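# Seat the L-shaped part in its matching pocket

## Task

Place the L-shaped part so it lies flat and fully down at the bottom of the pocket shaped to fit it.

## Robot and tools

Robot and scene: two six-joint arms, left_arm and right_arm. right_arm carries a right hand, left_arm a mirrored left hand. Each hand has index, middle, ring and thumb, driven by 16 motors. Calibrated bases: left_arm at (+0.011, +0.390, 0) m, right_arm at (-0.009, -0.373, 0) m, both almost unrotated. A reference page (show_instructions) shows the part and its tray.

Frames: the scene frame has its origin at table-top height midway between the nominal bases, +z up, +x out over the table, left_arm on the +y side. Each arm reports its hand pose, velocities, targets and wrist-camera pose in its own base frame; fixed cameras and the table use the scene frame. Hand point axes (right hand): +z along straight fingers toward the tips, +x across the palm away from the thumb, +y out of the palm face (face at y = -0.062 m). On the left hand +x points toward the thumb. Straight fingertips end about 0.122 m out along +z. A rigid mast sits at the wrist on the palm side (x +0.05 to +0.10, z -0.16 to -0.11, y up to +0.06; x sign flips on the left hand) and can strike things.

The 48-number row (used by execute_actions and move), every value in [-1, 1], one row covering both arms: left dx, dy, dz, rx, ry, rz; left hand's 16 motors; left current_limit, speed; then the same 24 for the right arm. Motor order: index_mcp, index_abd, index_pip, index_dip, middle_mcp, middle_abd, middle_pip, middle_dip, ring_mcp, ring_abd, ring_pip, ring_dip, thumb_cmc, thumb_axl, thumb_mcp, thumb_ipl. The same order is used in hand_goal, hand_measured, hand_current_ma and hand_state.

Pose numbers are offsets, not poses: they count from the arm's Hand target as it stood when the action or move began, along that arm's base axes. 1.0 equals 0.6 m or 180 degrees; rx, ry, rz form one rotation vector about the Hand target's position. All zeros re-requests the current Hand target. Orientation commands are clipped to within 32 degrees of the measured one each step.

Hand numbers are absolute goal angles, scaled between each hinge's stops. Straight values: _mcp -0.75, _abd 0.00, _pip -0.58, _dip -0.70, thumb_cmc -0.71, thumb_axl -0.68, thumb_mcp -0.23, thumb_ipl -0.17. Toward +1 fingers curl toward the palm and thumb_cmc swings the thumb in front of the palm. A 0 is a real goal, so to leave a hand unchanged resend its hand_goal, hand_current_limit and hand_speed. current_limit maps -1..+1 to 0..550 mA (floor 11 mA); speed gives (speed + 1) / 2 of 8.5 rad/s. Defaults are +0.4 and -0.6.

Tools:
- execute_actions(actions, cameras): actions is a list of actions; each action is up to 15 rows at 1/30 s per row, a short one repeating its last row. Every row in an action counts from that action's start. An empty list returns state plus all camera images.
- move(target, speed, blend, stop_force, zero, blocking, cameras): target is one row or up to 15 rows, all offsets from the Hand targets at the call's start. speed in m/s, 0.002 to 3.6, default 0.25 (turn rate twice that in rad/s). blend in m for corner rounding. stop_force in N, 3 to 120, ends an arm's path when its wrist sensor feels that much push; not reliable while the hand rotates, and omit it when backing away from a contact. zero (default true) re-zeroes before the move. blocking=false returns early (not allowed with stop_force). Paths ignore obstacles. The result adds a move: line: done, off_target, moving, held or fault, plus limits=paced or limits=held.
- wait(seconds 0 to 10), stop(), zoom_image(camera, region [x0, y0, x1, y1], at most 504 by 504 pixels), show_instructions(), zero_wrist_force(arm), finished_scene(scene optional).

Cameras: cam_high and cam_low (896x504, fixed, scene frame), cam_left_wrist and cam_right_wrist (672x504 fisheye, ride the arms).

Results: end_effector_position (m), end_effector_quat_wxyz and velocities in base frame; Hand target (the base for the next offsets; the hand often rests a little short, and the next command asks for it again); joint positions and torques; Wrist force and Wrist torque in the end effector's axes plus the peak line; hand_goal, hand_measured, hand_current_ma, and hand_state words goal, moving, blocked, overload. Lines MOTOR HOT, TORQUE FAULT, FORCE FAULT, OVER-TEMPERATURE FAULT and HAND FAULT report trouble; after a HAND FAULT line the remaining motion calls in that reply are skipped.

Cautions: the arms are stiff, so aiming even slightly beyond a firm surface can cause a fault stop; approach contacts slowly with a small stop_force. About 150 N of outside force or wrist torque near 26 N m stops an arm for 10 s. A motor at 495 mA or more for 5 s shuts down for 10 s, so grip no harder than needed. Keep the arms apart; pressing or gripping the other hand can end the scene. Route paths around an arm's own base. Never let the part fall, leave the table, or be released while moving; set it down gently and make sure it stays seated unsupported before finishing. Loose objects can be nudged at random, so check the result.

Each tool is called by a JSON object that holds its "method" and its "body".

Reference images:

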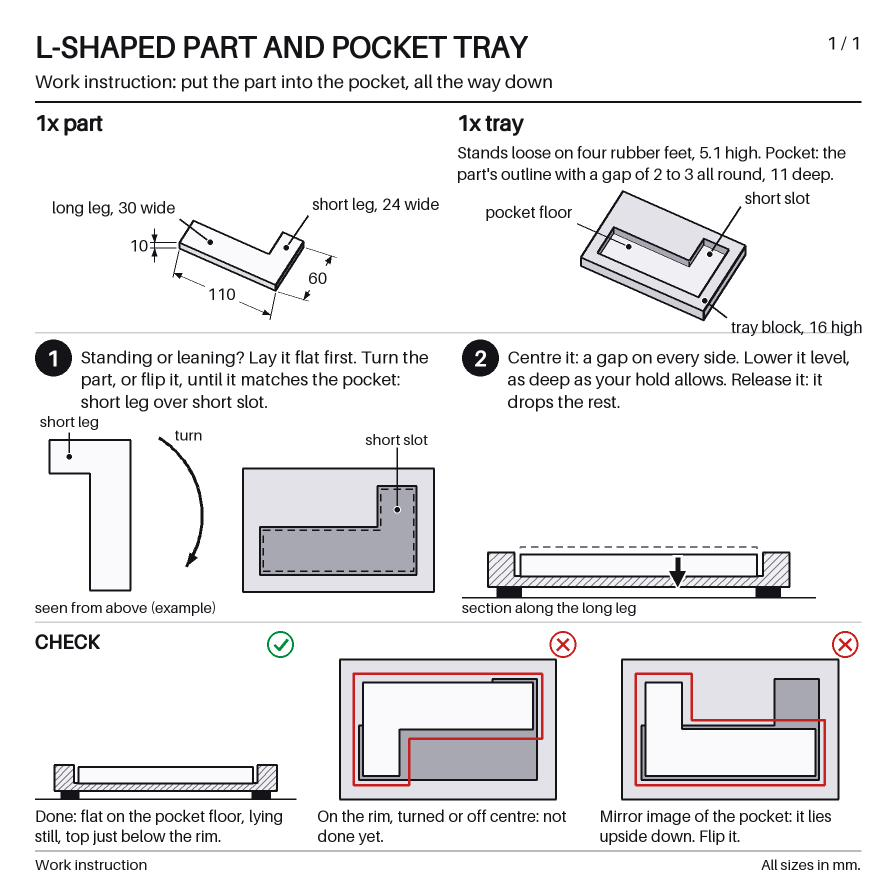

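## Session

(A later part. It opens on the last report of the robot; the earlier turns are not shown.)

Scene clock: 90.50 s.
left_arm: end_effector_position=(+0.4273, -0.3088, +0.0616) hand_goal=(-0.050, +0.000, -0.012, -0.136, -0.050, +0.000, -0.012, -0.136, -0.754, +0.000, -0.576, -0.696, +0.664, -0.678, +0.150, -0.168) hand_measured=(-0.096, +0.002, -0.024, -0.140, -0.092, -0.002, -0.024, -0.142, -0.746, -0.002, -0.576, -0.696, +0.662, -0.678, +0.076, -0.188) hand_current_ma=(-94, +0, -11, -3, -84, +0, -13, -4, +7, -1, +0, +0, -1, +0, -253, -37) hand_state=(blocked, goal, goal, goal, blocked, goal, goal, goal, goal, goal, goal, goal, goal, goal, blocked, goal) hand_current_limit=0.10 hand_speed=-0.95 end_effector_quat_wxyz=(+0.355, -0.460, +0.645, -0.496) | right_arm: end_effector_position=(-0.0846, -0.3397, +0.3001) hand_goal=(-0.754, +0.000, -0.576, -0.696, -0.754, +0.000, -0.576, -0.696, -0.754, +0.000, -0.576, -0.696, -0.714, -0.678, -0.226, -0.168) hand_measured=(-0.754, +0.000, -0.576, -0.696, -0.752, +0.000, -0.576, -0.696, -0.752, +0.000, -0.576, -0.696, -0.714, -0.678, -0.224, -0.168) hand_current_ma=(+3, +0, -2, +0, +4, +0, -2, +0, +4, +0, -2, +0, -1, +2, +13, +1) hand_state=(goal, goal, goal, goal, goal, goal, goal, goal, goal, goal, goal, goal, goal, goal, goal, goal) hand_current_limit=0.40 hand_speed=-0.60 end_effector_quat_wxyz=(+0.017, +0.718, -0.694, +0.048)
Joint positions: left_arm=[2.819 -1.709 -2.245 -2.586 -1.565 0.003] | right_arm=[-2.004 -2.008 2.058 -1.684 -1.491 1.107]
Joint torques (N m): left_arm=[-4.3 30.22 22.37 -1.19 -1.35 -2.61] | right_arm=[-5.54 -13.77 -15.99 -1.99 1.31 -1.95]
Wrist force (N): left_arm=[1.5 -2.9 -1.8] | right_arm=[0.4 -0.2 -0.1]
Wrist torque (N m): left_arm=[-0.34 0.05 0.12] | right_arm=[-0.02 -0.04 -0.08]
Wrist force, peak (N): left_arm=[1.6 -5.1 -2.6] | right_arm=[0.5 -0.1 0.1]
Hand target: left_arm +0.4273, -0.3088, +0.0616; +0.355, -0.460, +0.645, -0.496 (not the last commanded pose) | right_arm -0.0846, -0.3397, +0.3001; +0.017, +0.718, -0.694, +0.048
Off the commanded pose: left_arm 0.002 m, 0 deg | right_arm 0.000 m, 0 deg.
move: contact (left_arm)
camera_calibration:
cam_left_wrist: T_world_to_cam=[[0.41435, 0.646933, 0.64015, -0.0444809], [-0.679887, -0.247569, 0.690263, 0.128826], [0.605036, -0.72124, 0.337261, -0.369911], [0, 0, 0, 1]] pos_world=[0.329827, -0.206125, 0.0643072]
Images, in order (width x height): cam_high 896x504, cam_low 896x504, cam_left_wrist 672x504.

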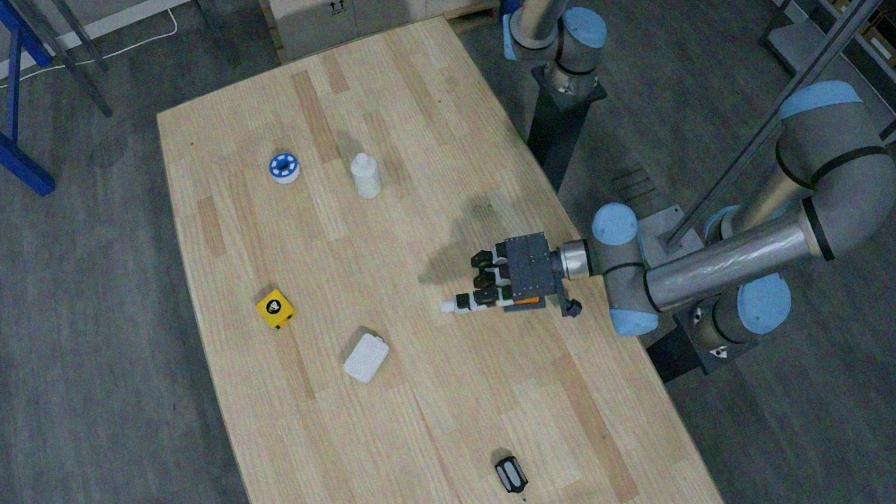

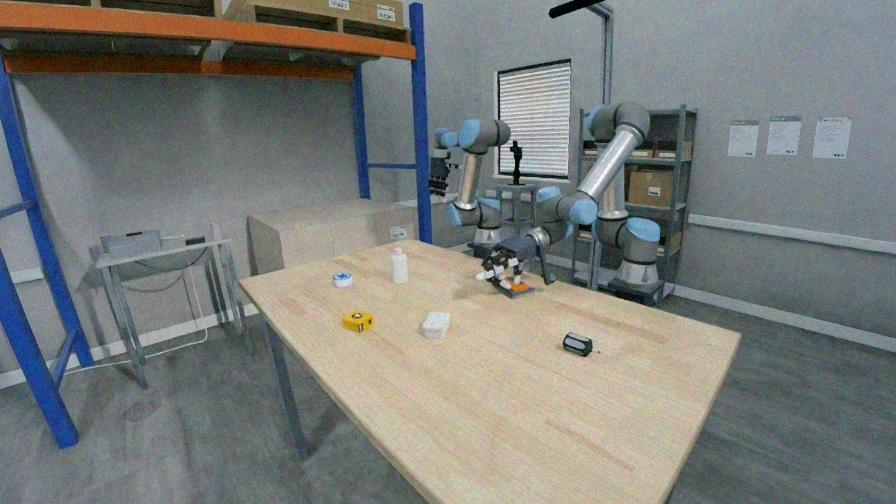

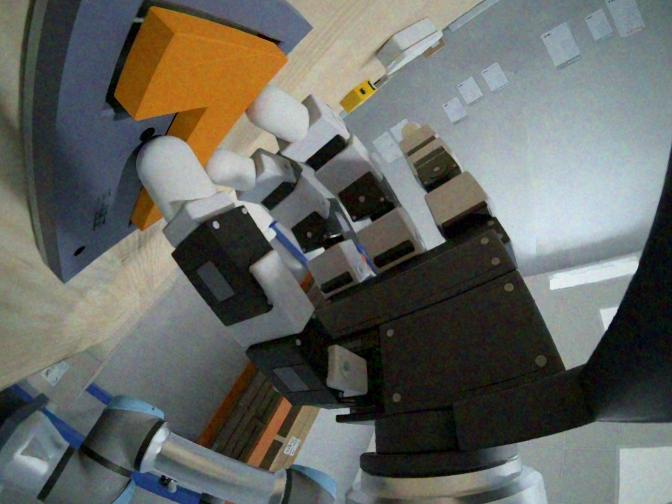

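{"method": "move", "body": {"target": [[0,0,0.0005,0,0,0,-0.094,0,-0.02,-0.138,-0.094,0,-0.02,-0.138,-0.754,0,-0.576,-0.696,0.664,-0.678,0.078,-0.178,0.1,-0.97,0,0,0,0,0,0,-0.754,0,-0.576,-0.696,-0.754,0,-0.576,-0.696,-0.754,0,-0.576,-0.696,-0.714,-0.678,-0.226,-0.168,0.4,-0.6],[0,0,0.0005,0,0,0,-0.145,0,-0.02,-0.138,-0.145,0,-0.02,-0.138,-0.754,0,-0.576,-0.696,0.664,-0.678,0.07,-0.178,0.1,-0.96,0,0,0,0,0,0,-0.754,0,-0.576,-0.696,-0.754,0,-0.576,-0.696,-0.754,0,-0.576,-0.696,-0.714,-0.678,-0.226,-0.168,0.4,-0.6]], "speed": 0.01, "cameras": ["cam_high", "cam_left_wrist", "cam_low"]}}

{"method": "zoom_image", "body": {"camera": "cam_left_wrist", "region": [40, 0, 320, 260]}}

{"method": "zoom_image", "body": {"camera": "cam_low", "region": [485, 255, 545, 305]}}

Scene clock: 92.57 s.
left_arm: end_effector_position=(+0.4273, -0.3088, +0.0619) hand_goal=(-0.146, +0.000, -0.020, -0.138, -0.146, +0.000, -0.020, -0.138, -0.754, +0.000, -0.576, -0.696, +0.664, -0.678, +0.070, -0.178) hand_measured=(-0.132, +0.002, -0.024, -0.142, -0.134, -0.002, -0.024, -0.142, -0.746, -0.002, -0.576, -0.696, +0.662, -0.678, +0.072, -0.180) hand_current_ma=(+16, +0, -2, -2, +13, +0, -2, -2, +7, -1, +0, +0, -1, +0, +1, -2) hand_state=(goal, goal, goal, goal, goal, goal, goal, goal, goal, goal, goal, goal, goal, goal, goal, goal) hand_current_limit=0.10 hand_speed=-0.96 end_effector_quat_wxyz=(+0.355, -0.460, +0.645, -0.496) | right_arm: end_effector_position=(-0.0846, -0.3397, +0.3001) hand_goal=(-0.754, +0.000, -0.576, -0.696, -0.754, +0.000, -0.576, -0.696, -0.754, +0.000, -0.576, -0.696, -0.714, -0.678, -0.226, -0.168) hand_measured=(-0.754, +0.000, -0.576, -0.696, -0.752, +0.000, -0.576, -0.696, -0.752, +0.000, -0.576, -0.696, -0.714, -0.678, -0.224, -0.168) hand_current_ma=(+3, +0, -2, +0, +4, +0, -2, +0, +4, +0, -2, +0, -1, +2, +13, +1) hand_state=(goal, goal, goal, goal, goal, goal, goal, goal, goal, goal, goal, goal, goal, goal, goal, goal) hand_current_limit=0.40 hand_speed=-0.60 end_effector_quat_wxyz=(+0.017, +0.718, -0.694, +0.048)
Joint positions: left_arm=[2.819 -1.709 -2.245 -2.587 -1.565 0.003] | right_arm=[-2.004 -2.008 2.058 -1.684 -1.491 1.107]
Joint torques (N m): left_arm=[-1.57 30.15 22.33 0.22 -1.39 -2.64] | right_arm=[-5.63 -14.96 -16.18 -2.17 1.35 -1.98]
Wrist force (N): left_arm=[1.0 0.2 -0.4] | right_arm=[0.5 -0.1 0.2]
Wrist torque (N m): left_arm=[-0.10 0.09 0.10] | right_arm=[-0.03 -0.04 -0.08]
Wrist force, peak (N): left_arm=[1.4 -3.3 -1.8] | right_arm=[0.5 0.0 0.2]
Hand target: left_arm +0.4273, -0.3088, +0.0619; +0.355, -0.460, +0.645, -0.496 | right_arm -0.0846, -0.3397, +0.3001; +0.017, +0.718, -0.694, +0.048
Off the commanded pose: left_arm 0.000 m, 0 deg | right_arm 0.000 m, 0 deg.
move: done
camera_calibration:
cam_left_wrist: T_world_to_cam=[[0.41435, 0.646933, 0.64015, -0.044673], [-0.679887, -0.247569, 0.690263, 0.128619], [0.605036, -0.72124, 0.337261, -0.370012], [0, 0, 0, 1]] pos_world=[0.329827, -0.206125, 0.0646072]
Images, in order (width x height): cam_high 896x504, cam_low 896x504, cam_left_wrist 672x504.

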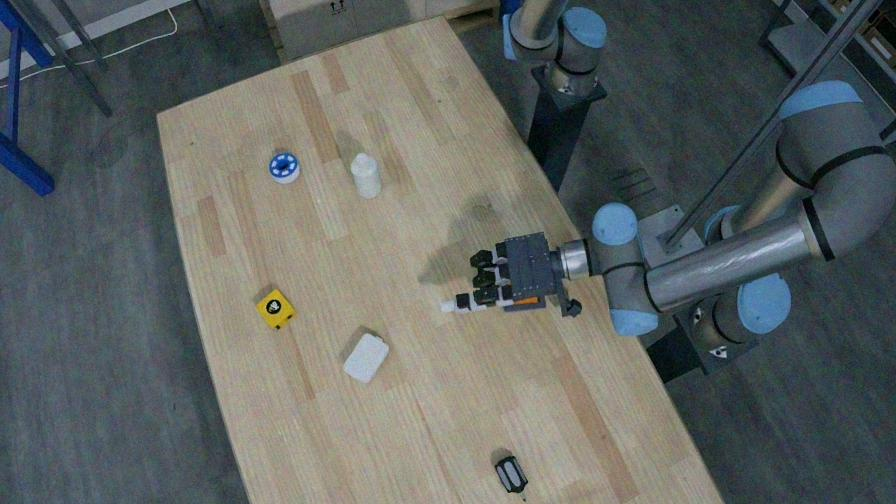

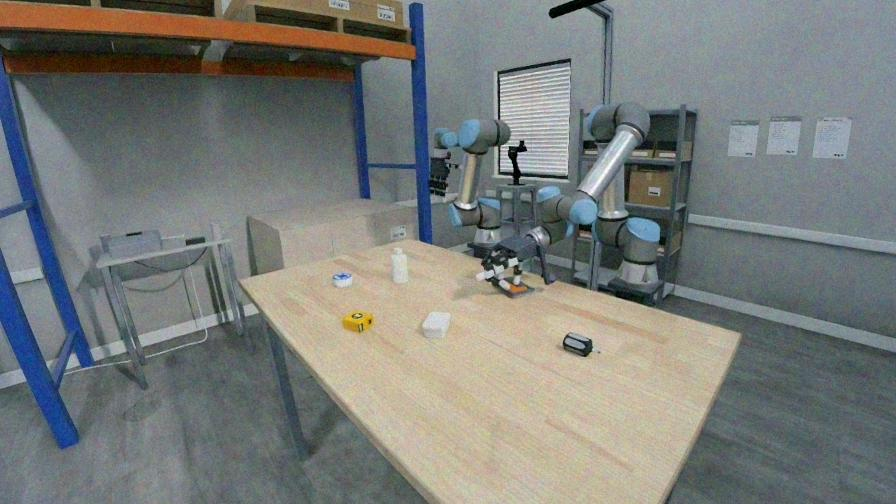

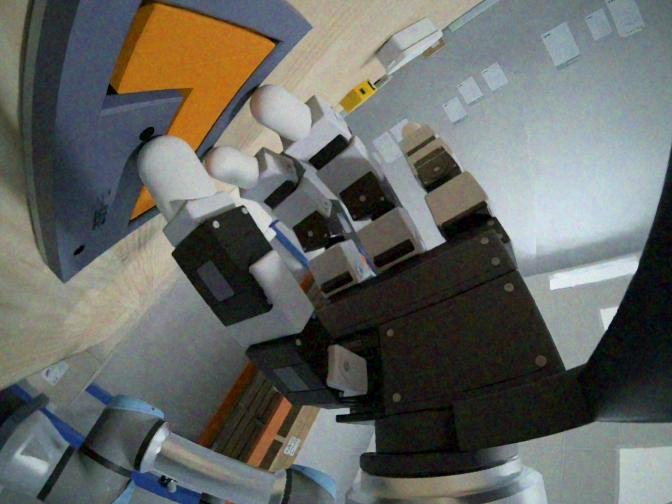

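Scaled by 1.800 from the camera's 672x504 image, which has a finer 960x720 frame.

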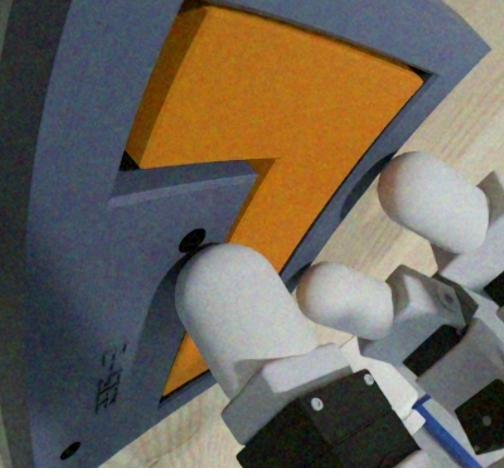

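Scaled by 8.400.

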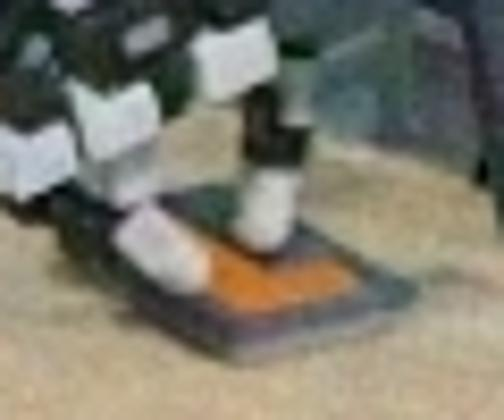

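{"method": "move", "body": {"target": [[0,0,0.03,0,0,0,-0.145,0,-0.02,-0.138,-0.145,0,-0.02,-0.138,-0.754,0,-0.576,-0.696,0.664,-0.678,0.07,-0.178,0.1,-0.96,0,0,0,0,0,0,-0.754,0,-0.576,-0.696,-0.754,0,-0.576,-0.696,-0.754,0,-0.576,-0.696,-0.714,-0.678,-0.226,-0.168,0.4,-0.6],[-0.06,-0.2,0.2,0,0,0,-0.145,0,-0.02,-0.138,-0.145,0,-0.02,-0.138,-0.754,0,-0.576,-0.696,0.664,-0.678,0.07,-0.178,0.1,-0.96,0,0,0,0,0,0,-0.754,0,-0.576,-0.696,-0.754,0,-0.576,-0.696,-0.754,0,-0.576,-0.696,-0.714,-0.678,-0.226,-0.168,0.4,-0.6]], "speed": [0.05, 0.2], "blend": [0.008, 0], "cameras": ["cam_high", "cam_left_wrist", "cam_low"]}}

{"method": "zoom_image", "body": {"camera": "cam_high", "region": [485, 235, 565, 320]}}

{"method": "zoom_image", "body": {"camera": "cam_low", "region": [480, 255, 550, 310]}}

Scene clock: 94.40 s.
left_arm: end_effector_position=(+0.3913, -0.4288, +0.1818) hand_goal=(-0.146, +0.000, -0.020, -0.138, -0.146, +0.000, -0.020, -0.138, -0.754, +0.000, -0.576, -0.696, +0.664, -0.678, +0.070, -0.178) hand_measured=(-0.134, +0.002, -0.024, -0.142, -0.136, -0.002, -0.022, -0.142, -0.746, -0.002, -0.576, -0.696, +0.662, -0.678, +0.072, -0.180) hand_current_ma=(+14, +0, -2, -2, +11, +0, -2, -2, +7, -1, +0, +0, -1, +0, +1, -2) hand_state=(goal, goal, goal, goal, goal, goal, goal, goal, goal, goal, goal, goal, goal, goal, goal, goal) hand_current_limit=0.10 hand_speed=-0.96 end_effector_quat_wxyz=(+0.355, -0.460, +0.645, -0.497) | right_arm: end_effector_position=(-0.0846, -0.3397, +0.3001) hand_goal=(-0.754, +0.000, -0.576, -0.696, -0.754, +0.000, -0.576, -0.696, -0.754, +0.000, -0.576, -0.696, -0.714, -0.678, -0.226, -0.168) hand_measured=(-0.754, +0.000, -0.576, -0.696, -0.752, +0.000, -0.576, -0.696, -0.752, +0.000, -0.576, -0.696, -0.714, -0.678, -0.224, -0.168) hand_current_ma=(+3, +0, -2, +0, +4, +0, -2, +0, +4, +0, -2, +0, -1, +2, +13, +1) hand_state=(goal, goal, goal, goal, goal, goal, goal, goal, goal, goal, goal, goal, goal, goal, goal, goal) hand_current_limit=0.40 hand_speed=-0.60 end_effector_quat_wxyz=(+0.017, +0.718, -0.694, +0.048)
Joint positions: left_arm=[2.457 -1.689 -1.89 -2.978 -1.913 -0.093] | right_arm=[-2.004 -2.008 2.058 -1.684 -1.491 1.107]
Joint torques (N m): left_arm=[-7.33 35.23 26.81 -0.54 -0.86 3.07] | right_arm=[-5.52 -14.24 -16.24 -2.24 1.3 -2.05]
Wrist force (N): left_arm=[1.1 0.3 -0.7] | right_arm=[0.3 -0.1 0.0]
Wrist torque (N m): left_arm=[-0.07 0.03 0.12] | right_arm=[-0.02 -0.02 -0.09]
Wrist force, peak (N): left_arm=[2.4 -1.2 -1.1] | right_arm=[0.5 -0.1 0.1]
Hand target: left_arm +0.3913, -0.4288, +0.1819; +0.355, -0.460, +0.645, -0.496 | right_arm -0.0846, -0.3397, +0.3001; +0.017, +0.718, -0.694, +0.048
Off the commanded pose: left_arm 0.000 m, 0 deg | right_arm 0.000 m, 0 deg.
move: done
camera_calibration:
cam_left_wrist: T_world_to_cam=[[0.414311, 0.646979, 0.640128, -0.0288477], [-0.679929, -0.24752, 0.69024, -0.00829515], [0.605015, -0.721215, 0.33735, -0.475219], [0, 0, 0, 1]] pos_world=[0.293827, -0.326125, 0.184507]
Images, in order (width x height): cam_high 896x504, cam_low 896x504, cam_left_wrist 672x504.

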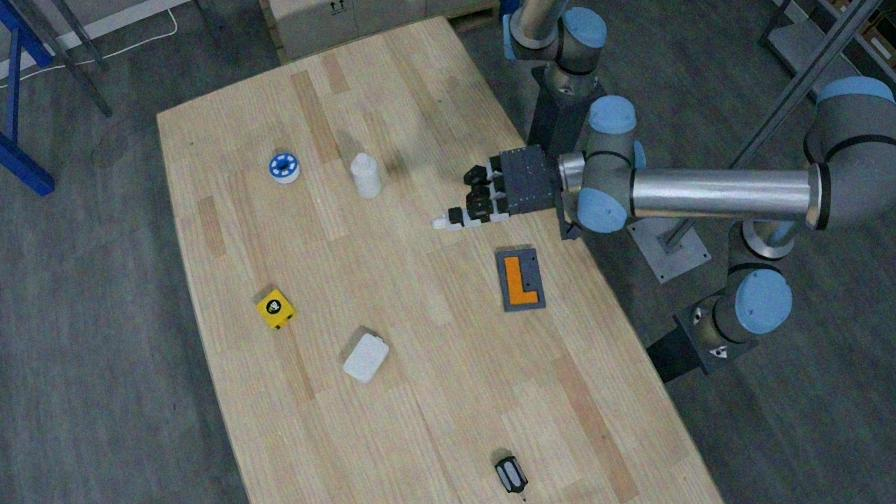

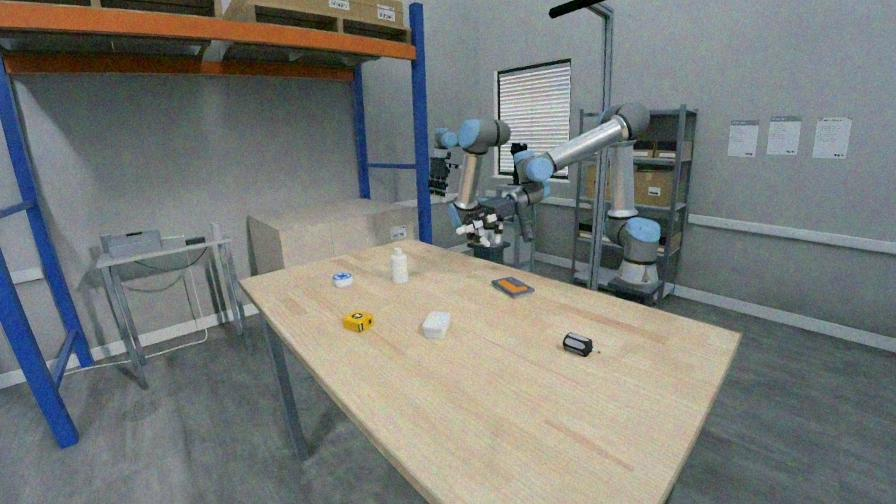

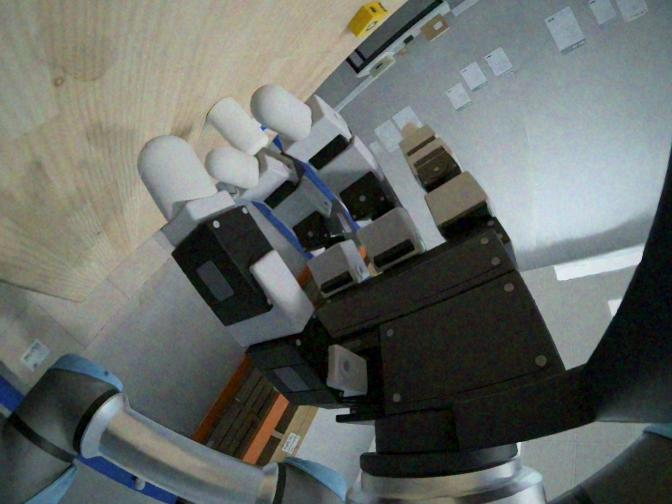

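Scaled by 5.929.

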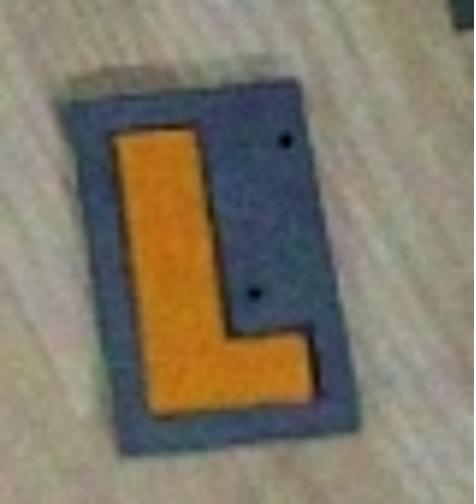

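Scaled by 7.200.

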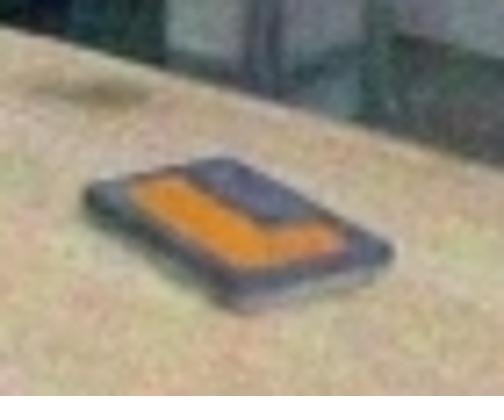

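{"method": "finished_scene", "body": {}}

The scene is finished: the task was done.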